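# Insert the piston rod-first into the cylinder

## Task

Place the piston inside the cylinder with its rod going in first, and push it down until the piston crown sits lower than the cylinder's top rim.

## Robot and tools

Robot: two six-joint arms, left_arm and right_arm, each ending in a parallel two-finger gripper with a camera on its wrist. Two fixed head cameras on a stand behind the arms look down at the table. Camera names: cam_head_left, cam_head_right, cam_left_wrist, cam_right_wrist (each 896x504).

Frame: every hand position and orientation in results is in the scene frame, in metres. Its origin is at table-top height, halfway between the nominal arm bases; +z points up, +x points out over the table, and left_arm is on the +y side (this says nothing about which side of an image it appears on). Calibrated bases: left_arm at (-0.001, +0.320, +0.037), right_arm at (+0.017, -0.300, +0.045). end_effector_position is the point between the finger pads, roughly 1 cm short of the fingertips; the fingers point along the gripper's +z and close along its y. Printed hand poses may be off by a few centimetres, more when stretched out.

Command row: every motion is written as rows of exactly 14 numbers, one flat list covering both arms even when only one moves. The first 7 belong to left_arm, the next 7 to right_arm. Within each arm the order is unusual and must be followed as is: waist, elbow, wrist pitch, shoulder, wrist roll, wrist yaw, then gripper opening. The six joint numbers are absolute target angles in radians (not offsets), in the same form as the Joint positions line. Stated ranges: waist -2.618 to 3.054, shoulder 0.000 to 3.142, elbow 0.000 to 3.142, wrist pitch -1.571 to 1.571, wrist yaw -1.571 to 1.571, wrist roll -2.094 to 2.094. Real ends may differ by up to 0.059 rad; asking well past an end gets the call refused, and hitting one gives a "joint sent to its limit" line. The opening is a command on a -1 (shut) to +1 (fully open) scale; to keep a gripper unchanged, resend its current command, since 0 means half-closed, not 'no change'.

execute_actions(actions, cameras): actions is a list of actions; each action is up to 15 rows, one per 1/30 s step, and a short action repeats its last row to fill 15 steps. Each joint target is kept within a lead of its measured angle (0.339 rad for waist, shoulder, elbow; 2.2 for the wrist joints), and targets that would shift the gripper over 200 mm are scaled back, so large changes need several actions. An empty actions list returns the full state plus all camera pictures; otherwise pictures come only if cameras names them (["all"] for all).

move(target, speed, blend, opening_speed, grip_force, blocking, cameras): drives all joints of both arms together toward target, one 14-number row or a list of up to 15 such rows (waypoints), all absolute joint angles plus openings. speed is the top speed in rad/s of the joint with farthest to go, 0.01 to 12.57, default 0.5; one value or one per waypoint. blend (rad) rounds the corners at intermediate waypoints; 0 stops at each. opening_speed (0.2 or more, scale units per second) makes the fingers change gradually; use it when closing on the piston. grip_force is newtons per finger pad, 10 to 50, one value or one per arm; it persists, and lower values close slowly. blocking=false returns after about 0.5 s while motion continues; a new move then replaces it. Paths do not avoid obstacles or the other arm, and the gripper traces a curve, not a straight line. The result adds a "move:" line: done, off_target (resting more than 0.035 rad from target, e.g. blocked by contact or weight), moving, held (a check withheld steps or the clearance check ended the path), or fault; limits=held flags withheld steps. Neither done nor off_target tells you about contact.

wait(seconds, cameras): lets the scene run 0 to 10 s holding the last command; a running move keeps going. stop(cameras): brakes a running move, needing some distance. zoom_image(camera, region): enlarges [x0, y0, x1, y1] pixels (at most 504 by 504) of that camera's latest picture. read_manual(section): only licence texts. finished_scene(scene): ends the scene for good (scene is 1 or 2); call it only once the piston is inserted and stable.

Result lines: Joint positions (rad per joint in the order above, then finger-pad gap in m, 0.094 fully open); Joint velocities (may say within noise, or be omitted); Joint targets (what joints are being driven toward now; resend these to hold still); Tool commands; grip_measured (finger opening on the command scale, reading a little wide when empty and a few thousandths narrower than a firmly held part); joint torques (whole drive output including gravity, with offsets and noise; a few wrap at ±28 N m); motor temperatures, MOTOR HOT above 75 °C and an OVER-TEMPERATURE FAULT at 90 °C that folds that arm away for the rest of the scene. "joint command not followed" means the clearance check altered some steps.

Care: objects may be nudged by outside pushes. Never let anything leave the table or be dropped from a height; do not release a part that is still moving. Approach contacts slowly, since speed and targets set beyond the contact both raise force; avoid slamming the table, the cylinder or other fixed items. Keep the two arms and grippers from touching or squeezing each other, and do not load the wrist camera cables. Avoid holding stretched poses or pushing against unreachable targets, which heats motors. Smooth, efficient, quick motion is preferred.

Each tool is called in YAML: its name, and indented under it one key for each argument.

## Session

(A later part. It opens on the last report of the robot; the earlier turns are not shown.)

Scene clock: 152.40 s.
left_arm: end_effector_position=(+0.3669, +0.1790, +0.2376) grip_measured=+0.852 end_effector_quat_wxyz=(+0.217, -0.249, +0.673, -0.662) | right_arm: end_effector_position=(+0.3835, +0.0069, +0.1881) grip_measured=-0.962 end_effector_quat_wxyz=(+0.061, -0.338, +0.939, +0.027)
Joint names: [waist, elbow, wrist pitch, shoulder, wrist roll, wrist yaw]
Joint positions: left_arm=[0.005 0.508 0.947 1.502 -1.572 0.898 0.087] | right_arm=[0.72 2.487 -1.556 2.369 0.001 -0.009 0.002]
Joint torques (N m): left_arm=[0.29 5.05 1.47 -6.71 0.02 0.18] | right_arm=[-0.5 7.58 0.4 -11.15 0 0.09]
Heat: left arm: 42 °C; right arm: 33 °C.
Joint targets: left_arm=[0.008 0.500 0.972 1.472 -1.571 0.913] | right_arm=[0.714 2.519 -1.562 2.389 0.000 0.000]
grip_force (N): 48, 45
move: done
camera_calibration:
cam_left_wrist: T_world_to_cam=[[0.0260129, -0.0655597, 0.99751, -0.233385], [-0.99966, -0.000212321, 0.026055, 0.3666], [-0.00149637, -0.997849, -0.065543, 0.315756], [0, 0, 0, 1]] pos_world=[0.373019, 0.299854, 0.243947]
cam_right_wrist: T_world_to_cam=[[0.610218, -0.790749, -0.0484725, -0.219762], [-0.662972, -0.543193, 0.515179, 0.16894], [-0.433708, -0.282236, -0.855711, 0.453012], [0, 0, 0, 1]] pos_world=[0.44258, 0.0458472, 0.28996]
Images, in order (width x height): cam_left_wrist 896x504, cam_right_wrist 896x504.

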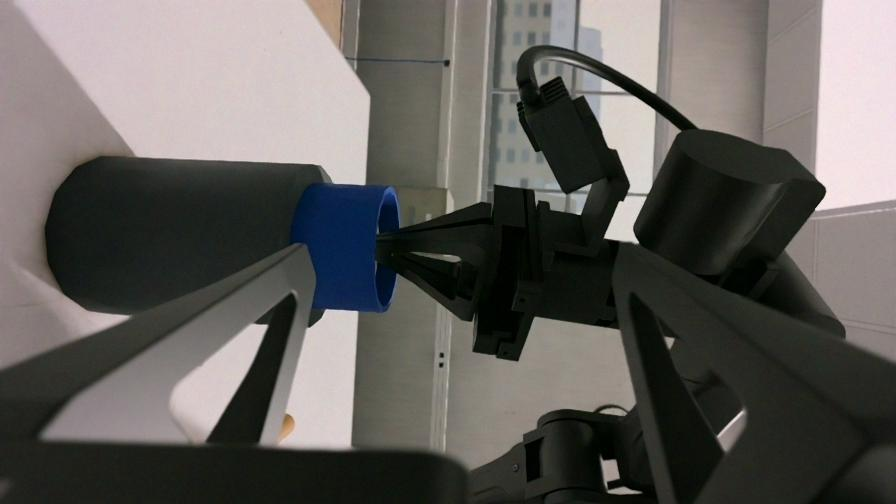

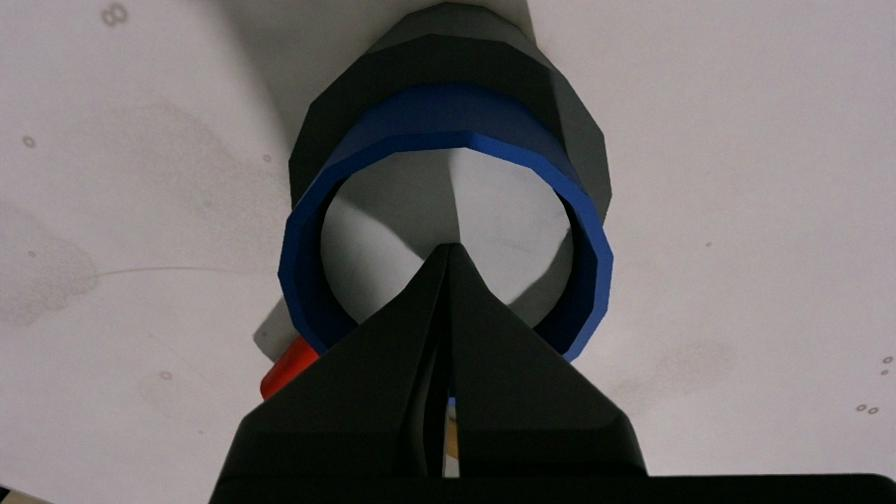

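move:
  target:
    - [0.008, 0.5, 0.972, 1.472, -1.571, 0.9136, 0.85, 0.7137, 2.475, -1.563, 2.415, 0, -0.002, -0.97]
    - [0.008, 0.5, 0.972, 1.472, -1.571, 0.9136, 0.85, 0.7137, 2.445, -1.565, 2.455, 0, -0.002, -0.97]
  speed: 0.05
  blend: [0.01, 0]
  cameras: []

move:
  target: [0.008, 0.5, 0.972, 1.472, -1.571, 0.9136, 0.85, 0.7137, 2.42, -1.565, 2.49, 0, -0.002, -0.97]
  speed: 0.05
  cameras: ["cam_left_wrist", "cam_right_wrist"]

zoom_image:
  camera: "cam_left_wrist"
  region: [280, 150, 480, 330]

Scene clock: 156.23 s.
left_arm: end_effector_position=(+0.3669, +0.1790, +0.2376) grip_measured=+0.852 end_effector_quat_wxyz=(+0.217, -0.249, +0.673, -0.662) | right_arm: end_effector_position=(+0.3834, +0.0068, +0.1814) grip_measured=-0.962 end_effector_quat_wxyz=(+0.053, -0.338, +0.939, +0.024)
Joint names: [waist, elbow, wrist pitch, shoulder, wrist roll, wrist yaw]
Joint positions: left_arm=[0.005 0.508 0.947 1.502 -1.572 0.898 0.087] | right_arm=[0.72 2.487 -1.558 2.383 0.001 -0.009 0.002]
Joint torques (N m): left_arm=[0.31 5.04 1.47 -6.69 0.02 0.17] | right_arm=[-0.61 1.95 0.39 -6.57 0 0.07]
Heat: left arm: 42 °C; right arm: 33 °C.
Joint targets: left_arm=[0.008 0.500 0.972 1.472 -1.571 0.913] | right_arm=[0.714 2.445 -1.565 2.455 0.000 -0.002]
grip_force (N): 48, 45
move: off_target (right_arm); right_arm: the shoulder is farthest, 0.072 rad from its target
No camera images: "cameras" was empty.

Scene clock: 157.17 s.
left_arm: end_effector_position=(+0.3669, +0.1790, +0.2376) grip_measured=+0.852 end_effector_quat_wxyz=(+0.217, -0.249, +0.673, -0.662) | right_arm: end_effector_position=(+0.3831, +0.0065, +0.1790) grip_measured=-0.962 end_effector_quat_wxyz=(+0.051, -0.338, +0.939, +0.023)
Joint names: [waist, elbow, wrist pitch, shoulder, wrist roll, wrist yaw]
Joint positions: left_arm=[0.005 0.508 0.947 1.502 -1.572 0.898 0.087] | right_arm=[0.72 2.481 -1.555 2.385 0.001 -0.009 0.002]
Joint torques (N m): left_arm=[0.31 5.05 1.47 -6.71 0.02 0.18] | right_arm=[-0.55 0.65 0.33 -3.7 0 0.05]
Heat: left arm: 42 °C; right arm: 32 °C.
Joint targets: left_arm=[0.008 0.500 0.972 1.472 -1.571 0.913] | right_arm=[0.714 2.420 -1.565 2.490 0.000 -0.002]
grip_force (N): 48, 45
move: off_target (right_arm); right_arm: the shoulder is farthest, 0.105 rad from its target
camera_calibration:
cam_left_wrist: T_world_to_cam=[[0.0260129, -0.0655597, 0.99751, -0.233385], [-0.99966, -0.000212321, 0.026055, 0.3666], [-0.00149637, -0.997849, -0.065543, 0.315756], [0, 0, 0, 1]] pos_world=[0.373019, 0.299854, 0.243947]
cam_right_wrist: T_world_to_cam=[[0.609435, -0.791401, -0.0476769, -0.219982], [-0.654163, -0.535906, 0.533737, 0.166438], [-0.44795, -0.294089, -0.844306, 0.448455], [0, 0, 0, 1]] pos_world=[0.443828, 0.0469867, 0.27931]
Images, in order (width x height): cam_left_wrist 896x504, cam_right_wrist 896x504.

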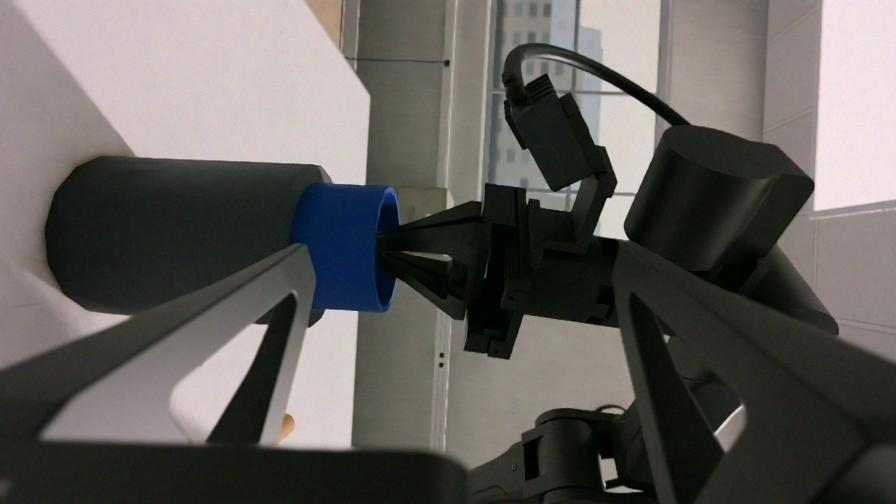

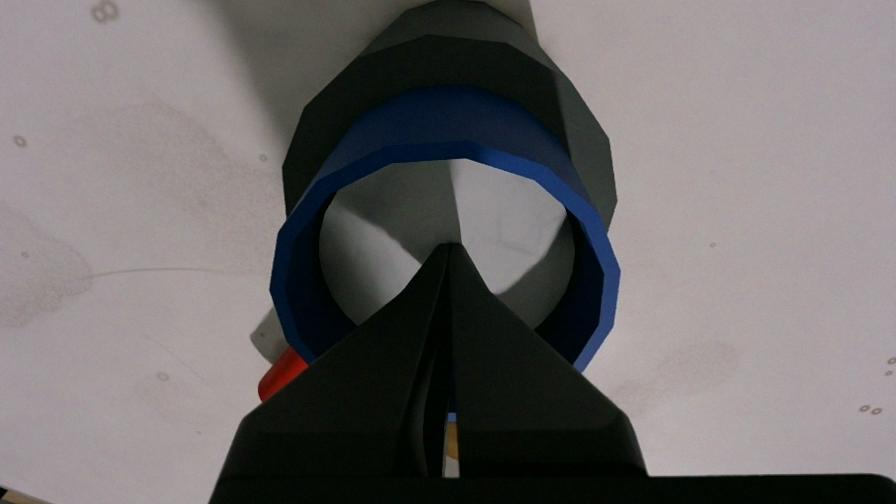

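Scaled by 2.520 from the camera's 896x504 image, which has a finer 1280x720 frame.

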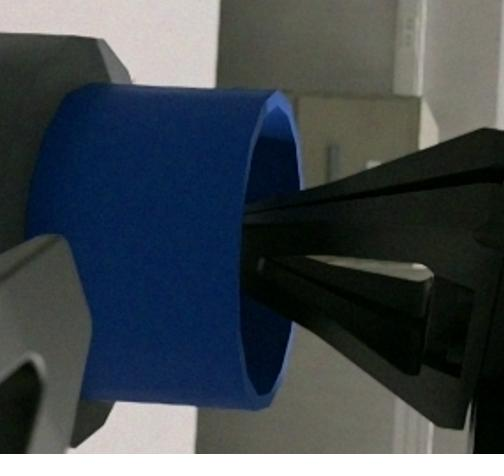

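move:
  target: [0.008, 0.5, 0.972, 1.472, -1.571, 0.9136, 0.85, 0.7137, 2.395, -1.565, 2.522, 0, -0.002, -0.97]
  speed: 0.05
  cameras: []

move:
  target: [0.008, 0.5, 0.972, 1.472, -1.571, 0.9136, 0.85, 0.7137, 2.38, -1.563, 2.542, 0, -0.002, -0.97]
  speed: 0.05
  cameras: ["cam_left_wrist", "cam_right_wrist"]

zoom_image:
  camera: "cam_left_wrist"
  region: [280, 150, 480, 330]

zoom_image:
  camera: "cam_right_wrist"
  region: [250, 80, 650, 440]

Scene clock: 158.90 s.
left_arm: end_effector_position=(+0.3669, +0.1790, +0.2376) grip_measured=+0.852 end_effector_quat_wxyz=(+0.217, -0.249, +0.673, -0.662) | right_arm: end_effector_position=(+0.3830, +0.0065, +0.1738) grip_measured=-0.962 end_effector_quat_wxyz=(+0.046, -0.338, +0.940, +0.021)
Joint names: [waist, elbow, wrist pitch, shoulder, wrist roll, wrist yaw]
Joint positions: left_arm=[0.005 0.508 0.947 1.502 -1.572 0.898 0.087] | right_arm=[0.72 2.47 -1.549 2.39 0.001 -0.009 0.002]
Joint torques (N m): left_arm=[0.31 5.04 1.46 -6.69 0.02 0.17] | right_arm=[-0.59 -0.38 0.23 -1.44 -0.02 0.06]
Heat: left arm: 42 °C; right arm: 32 °C.
Joint targets: left_arm=[0.008 0.500 0.972 1.472 -1.571 0.913] | right_arm=[0.714 2.395 -1.565 2.522 0.000 -0.002]
grip_force (N): 48, 45
move: off_target (right_arm); right_arm: the shoulder is farthest, 0.132 rad from its target
No camera images: "cameras" was empty.

Scene clock: 159.60 s.
left_arm: end_effector_position=(+0.3669, +0.1790, +0.2376) grip_measured=+0.852 end_effector_quat_wxyz=(+0.217, -0.249, +0.673, -0.662) | right_arm: end_effector_position=(+0.3828, +0.0062, +0.1723) grip_measured=-0.962 end_effector_quat_wxyz=(+0.044, -0.338, +0.940, +0.021)
Joint names: [waist, elbow, wrist pitch, shoulder, wrist roll, wrist yaw]
Joint positions: left_arm=[0.005 0.508 0.947 1.502 -1.572 0.898 0.087] | right_arm=[0.72 2.468 -1.549 2.392 0.001 -0.009 0.002]
Joint torques (N m): left_arm=[0.29 5.04 1.46 -6.69 0.02 0.17] | right_arm=[-0.57 -1.44 0.26 0.13 0.01 0.07]
Heat: left arm: 42 °C; right arm: 32 °C.
Joint targets: left_arm=[0.008 0.500 0.972 1.472 -1.571 0.913] | right_arm=[0.714 2.380 -1.563 2.542 0.000 -0.002]
grip_force (N): 48, 45
move: off_target (right_arm); right_arm: the shoulder is farthest, 0.150 rad from its target
camera_calibration:
cam_left_wrist: T_world_to_cam=[[0.0260129, -0.0655597, 0.99751, -0.233385], [-0.99966, -0.000212321, 0.026055, 0.3666], [-0.00149637, -0.997849, -0.065543, 0.315756], [0, 0, 0, 1]] pos_world=[0.373019, 0.299854, 0.243947]
cam_right_wrist: T_world_to_cam=[[0.608956, -0.791797, -0.0472178, -0.220273], [-0.648257, -0.531099, 0.545616, 0.165245], [-0.457094, -0.301647, -0.836704, 0.444767], [0, 0, 0, 1]] pos_world=[0.444558, 0.0475119, 0.271578]
Images, in order (width x height): cam_left_wrist 896x504, cam_right_wrist 896x504.

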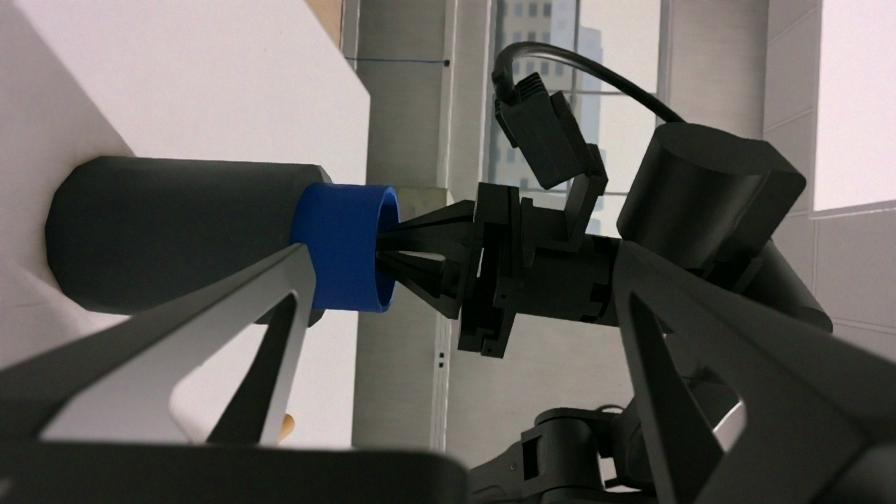

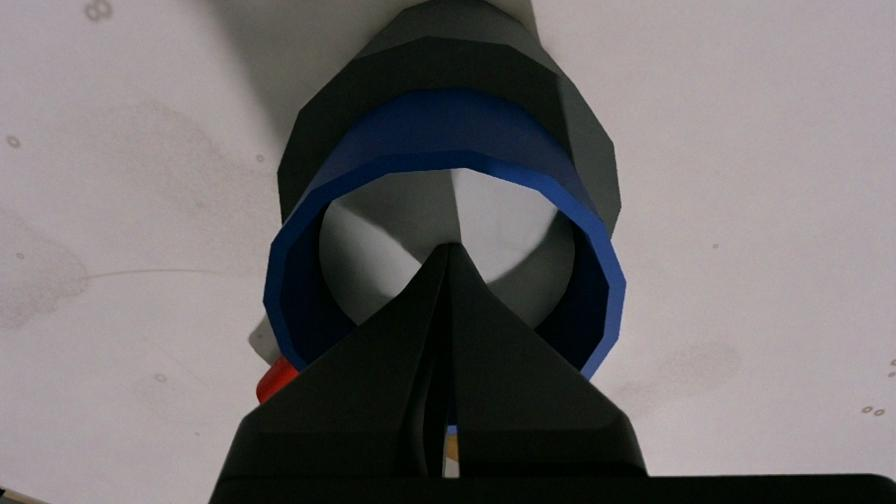

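Scaled by 2.520 from the camera's 896x504 image, which has a finer 1280x720 frame.

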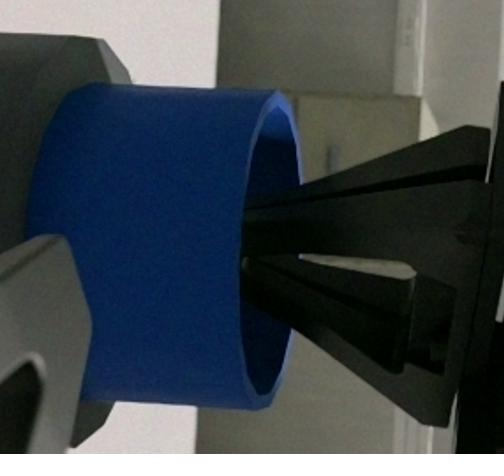

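Scaled by 1.260 from the camera's 896x504 image, which has a finer 1280x720 frame.

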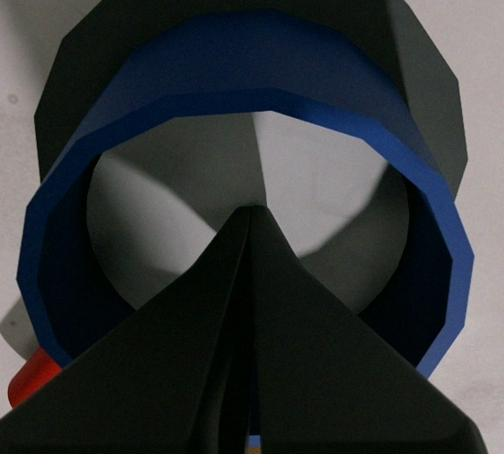

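move:
  target: [0.008, 0.5, 0.972, 1.472, -1.571, 0.9136, 0.85, 0.7137, 2.358, -1.558, 2.565, 0, -0.002, -0.97]
  speed: 0.04
  cameras: []

move:
  target: [0.008, 0.5, 0.972, 1.472, -1.571, 0.9136, 0.85, 0.7137, 2.34, -1.552, 2.585, 0, -0.002, -0.97]
  speed: 0.04
  cameras: ["cam_left_wrist", "cam_right_wrist"]

zoom_image:
  camera: "cam_left_wrist"
  region: [280, 150, 480, 330]

zoom_image:
  camera: "cam_right_wrist"
  region: [250, 80, 650, 440]

Scene clock: 162.97 s.
left_arm: end_effector_position=(+0.3669, +0.1790, +0.2376) grip_measured=+0.852 end_effector_quat_wxyz=(+0.217, -0.249, +0.673, -0.662) | right_arm: end_effector_position=(+0.3826, +0.0061, +0.1624) grip_measured=-0.962 end_effector_quat_wxyz=(+0.035, -0.338, +0.940, +0.017)
Joint names: [waist, elbow, wrist pitch, shoulder, wrist roll, wrist yaw]
Joint positions: left_arm=[0.005 0.508 0.947 1.502 -1.572 0.898 0.087] | right_arm=[0.72 2.455 -1.541 2.407 0.001 -0.009 0.002]
Joint torques (N m): left_arm=[0.31 5.05 1.46 -6.71 0.02 0.17] | right_arm=[-0.51 -2.11 0.21 0.96 -0.01 0.07]
Heat: left arm: 42 °C; right arm: 32 °C.
Joint targets: left_arm=[0.008 0.500 0.972 1.472 -1.571 0.913] | right_arm=[0.714 2.358 -1.558 2.565 0.000 -0.002]
grip_force (N): 48, 45
move: off_target (right_arm); right_arm: the shoulder is farthest, 0.158 rad from its target
No camera images: "cameras" was empty.

Scene clock: 163.70 s.
left_arm: end_effector_position=(+0.3669, +0.1790, +0.2376) grip_measured=+0.852 end_effector_quat_wxyz=(+0.217, -0.249, +0.673, -0.662) | right_arm: end_effector_position=(+0.3825, +0.0060, +0.1617) grip_measured=-0.962 end_effector_quat_wxyz=(+0.035, -0.338, +0.940, +0.017)
Joint names: [waist, elbow, wrist pitch, shoulder, wrist roll, wrist yaw]
Joint positions: left_arm=[0.005 0.508 0.947 1.502 -1.572 0.898 0.087] | right_arm=[0.72 2.452 -1.539 2.407 0.001 -0.009 0.002]
Joint torques (N m): left_arm=[0.31 5.05 1.47 -6.71 0.02 0.17] | right_arm=[-0.59 -3.32 0.24 2.84 0.03 0.06]
Heat: left arm: 42 °C; right arm: 32 °C.
Joint targets: left_arm=[0.008 0.500 0.972 1.472 -1.571 0.913] | right_arm=[0.714 2.340 -1.552 2.585 0.000 -0.002]
grip_force (N): 48, 45
move: off_target (right_arm); right_arm: the shoulder is farthest, 0.178 rad from its target
camera_calibration:
cam_left_wrist: T_world_to_cam=[[0.0260129, -0.0655597, 0.99751, -0.233385], [-0.99966, -0.000212321, 0.026055, 0.3666], [-0.00149637, -0.997849, -0.065543, 0.315756], [0, 0, 0, 1]] pos_world=[0.373019, 0.299854, 0.243947]
cam_right_wrist: T_world_to_cam=[[0.608153, -0.79246, -0.0464464, -0.220576], [-0.639537, -0.523778, 0.562716, 0.164667], [-0.470257, -0.312513, -0.825345, 0.43901], [0, 0, 0, 1]] pos_world=[0.445902, 0.0486478, 0.259429]
Images, in order (width x height): cam_left_wrist 896x504, cam_right_wrist 896x504.

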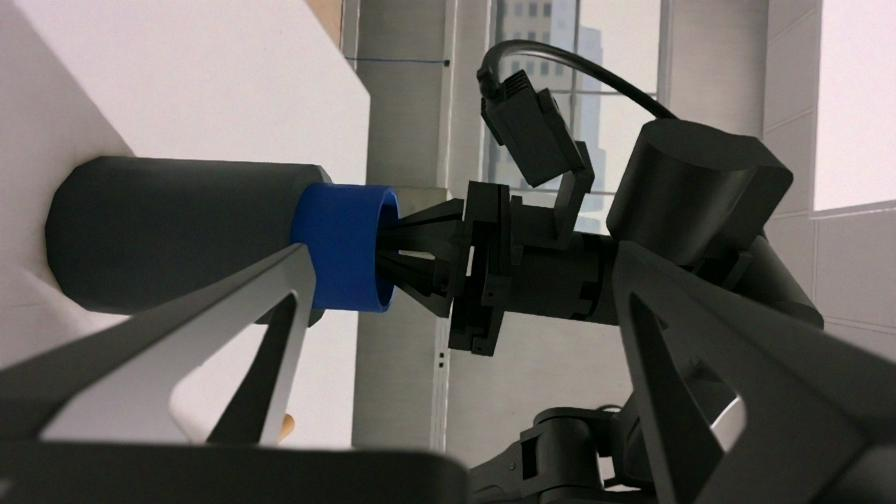

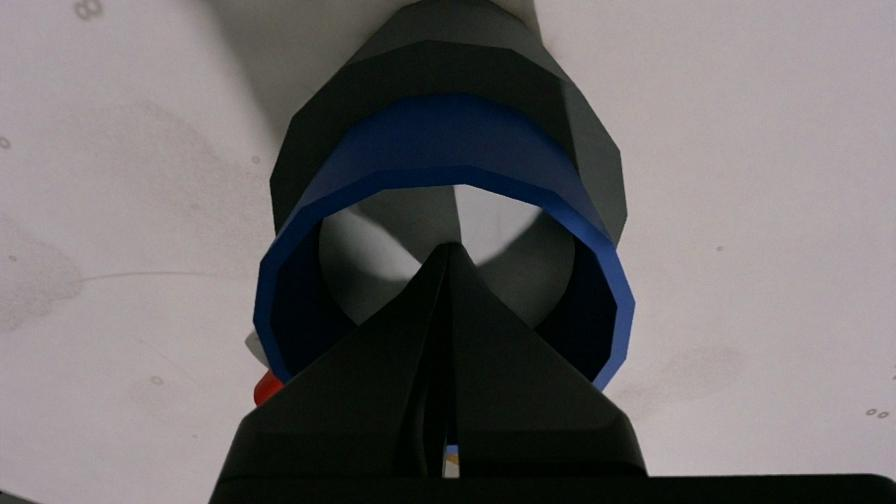

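Scaled by 2.520 from the camera's 896x504 image, which has a finer 1280x720 frame.

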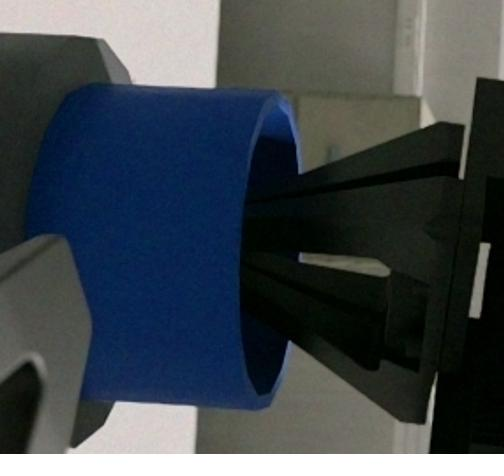

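Scaled by 1.260 from the camera's 896x504 image, which has a finer 1280x720 frame.

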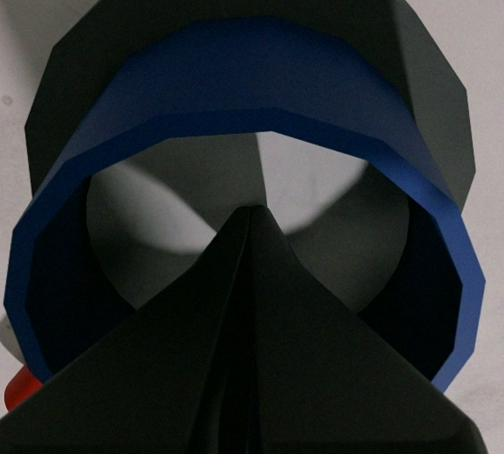

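move:
  target: [0.008, 0.5, 0.972, 1.472, -1.571, 0.9136, 0.85, 0.7137, 2.328, -1.548, 2.598, 0, -0.002, -0.97]
  speed: 0.03
  cameras: []

move:
  target: [0.008, 0.5, 0.972, 1.472, -1.571, 0.9136, 0.85, 0.7137, 2.318, -1.546, 2.61, 0, -0.002, -0.97]
  speed: 0.03
  cameras: []

Scene clock: 165.17 s.
left_arm: end_effector_position=(+0.3669, +0.1790, +0.2376) grip_measured=+0.852 end_effector_quat_wxyz=(+0.217, -0.249, +0.673, -0.662) | right_arm: end_effector_position=(+0.3825, +0.0060, +0.1612) grip_measured=-0.962 end_effector_quat_wxyz=(+0.034, -0.338, +0.940, +0.017)
Joint names: [waist, elbow, wrist pitch, shoulder, wrist roll, wrist yaw]
Joint positions: left_arm=[0.005 0.508 0.947 1.502 -1.572 0.898 0.087] | right_arm=[0.72 2.45 -1.538 2.407 0.001 -0.009 0.002]
Joint torques (N m): left_arm=[0.28 5.04 1.47 -6.71 0.02 0.17] | right_arm=[-0.66 -4.08 0.3 4.1 0.02 0.06]
Heat: left arm: 42 °C; right arm: 32 °C.
Joint targets: left_arm=[0.008 0.500 0.972 1.472 -1.571 0.913] | right_arm=[0.714 2.328 -1.548 2.598 0.000 -0.002]
grip_force (N): 48, 45
move: off_target (right_arm); right_arm: the shoulder is farthest, 0.191 rad from its target
No camera images: "cameras" was empty.

Scene clock: 166.00 s.
left_arm: end_effector_position=(+0.3669, +0.1790, +0.2376) grip_measured=+0.852 end_effector_quat_wxyz=(+0.217, -0.249, +0.673, -0.662) | right_arm: end_effector_position=(+0.3822, +0.0057, +0.1314) grip_measured=-0.963 end_effector_quat_wxyz=(+0.009, -0.339, +0.941, +0.008)
Joint names: [waist, elbow, wrist pitch, shoulder, wrist roll, wrist yaw]
Joint positions: left_arm=[0.005 0.508 0.947 1.502 -1.572 0.898 0.087] | right_arm=[0.72 2.415 -1.51 2.453 0 -0.009 0.002]
Joint torques (N m): left_arm=[0.29 5.04 1.46 -6.71 0.02 0.17] | right_arm=[-0.59 -1.99 -0.13 0.49 0.02 0.06]
Heat: left arm: 42 °C; right arm: 32 °C.
Joint targets: left_arm=[0.008 0.500 0.972 1.472 -1.571 0.913] | right_arm=[0.714 2.318 -1.546 2.610 0.000 -0.002]
grip_force (N): 48, 45
move: off_target (right_arm); right_arm: the shoulder is farthest, 0.157 rad from its target
No camera images: "cameras" was empty.

move:
  target:
    - [0.008, 0.5, 0.972, 1.472, -1.571, 0.9136, 0.85, 0.718, 2.41, -1.512, 2.48, 0, -0.006, -0.97]
    - [0.008, 0.5, 0.972, 1.472, -1.571, 0.9136, 0.85, 0.718, 2.50, -1.535, 2.30, 0, -0.006, -0.97]
    - [0.008, 0.5, 0.972, 1.472, -1.571, 0.9136, 0.85, 0.718, 2.36, -1.41, 2.13, 0, -0.006, -0.97]
  speed: [0.15, 0.12, 0.25]
  blend: [0.02, 0.05, 0]
  cameras: ["cam_left_wrist", "cam_right_wrist", "cam_head_left"]

zoom_image:
  camera: "cam_right_wrist"
  region: [300, 30, 640, 330]

Scene clock: 170.83 s.
left_arm: end_effector_position=(+0.3669, +0.1790, +0.2376) grip_measured=+0.852 end_effector_quat_wxyz=(+0.217, -0.249, +0.673, -0.662) | right_arm: end_effector_position=(+0.3869, +0.0097, +0.2571) grip_measured=-0.963 end_effector_quat_wxyz=(+0.166, -0.334, +0.926, +0.065)
Joint names: [waist, elbow, wrist pitch, shoulder, wrist roll, wrist yaw]
Joint positions: left_arm=[0.005 0.508 0.947 1.502 -1.572 0.898 0.087] | right_arm=[0.72 2.375 -1.423 2.166 0 -0.009 0.002]
Joint torques (N m): left_arm=[0.29 5.04 1.46 -6.69 0.02 0.17] | right_arm=[-0.16 4.1 1.07 -14.89 0.01 0.02]
Heat: left arm: 42 °C; right arm: 31 °C.
Joint targets: left_arm=[0.008 0.500 0.972 1.472 -1.571 0.913] | right_arm=[0.718 2.360 -1.410 2.130 0.000 -0.006]
grip_force (N): 48, 45
move: off_target (right_arm); right_arm: the shoulder is farthest, 0.036 rad from its target
camera_calibration:
cam_left_wrist: T_world_to_cam=[[0.0260129, -0.0655597, 0.99751, -0.233385], [-0.99966, -0.000212321, 0.026055, 0.3666], [-0.00149637, -0.997849, -0.065543, 0.315756], [0, 0, 0, 1]] pos_world=[0.373019, 0.299854, 0.243947]
cam_right_wrist: T_world_to_cam=[[0.620046, -0.782667, -0.0545481, -0.218568], [-0.734101, -0.603292, 0.311664, 0.217668], [-0.276838, -0.153203, -0.948625, 0.476216], [0, 0, 0, 1]] pos_world=[0.427147, 0.033209, 0.371989]
Images, in order (width x height): cam_head_left 896x504, cam_left_wrist 896x504, cam_right_wrist 896x504.

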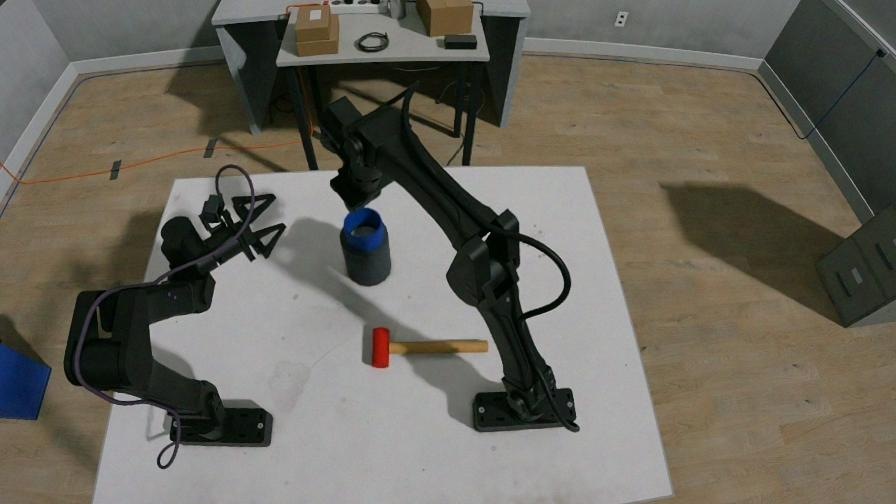

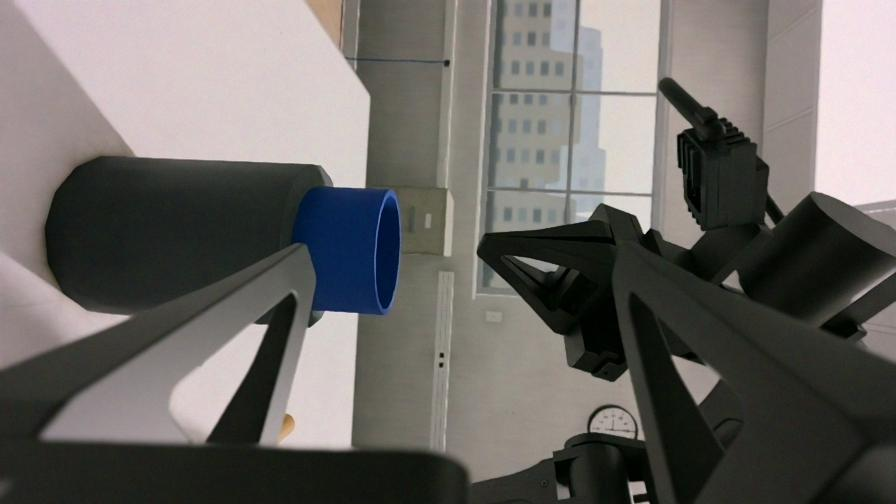

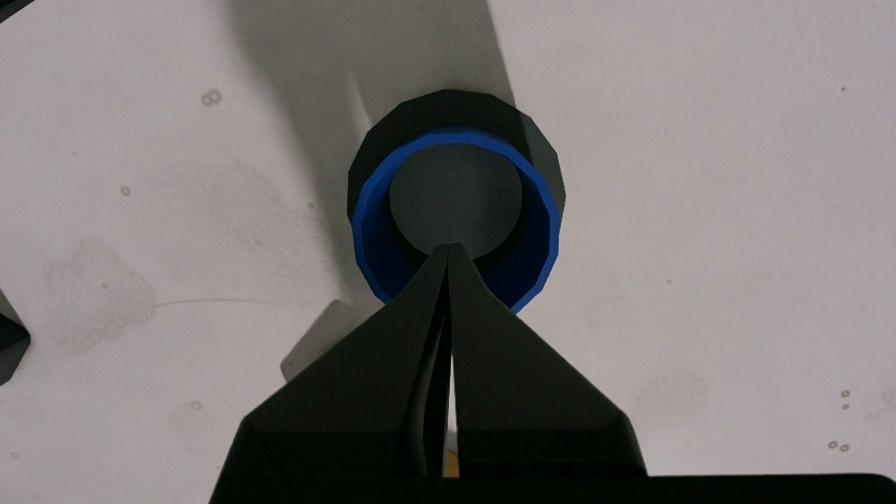

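Scaled by 1.482 from the camera's 896x504 image, which has a finer 1280x720 frame.

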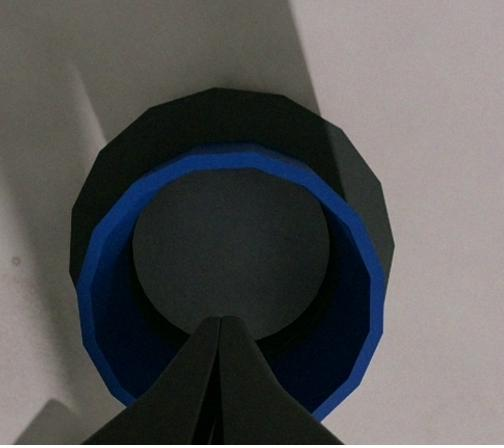

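finished_scene:
  scene: 2

The scene is finished: the task was done.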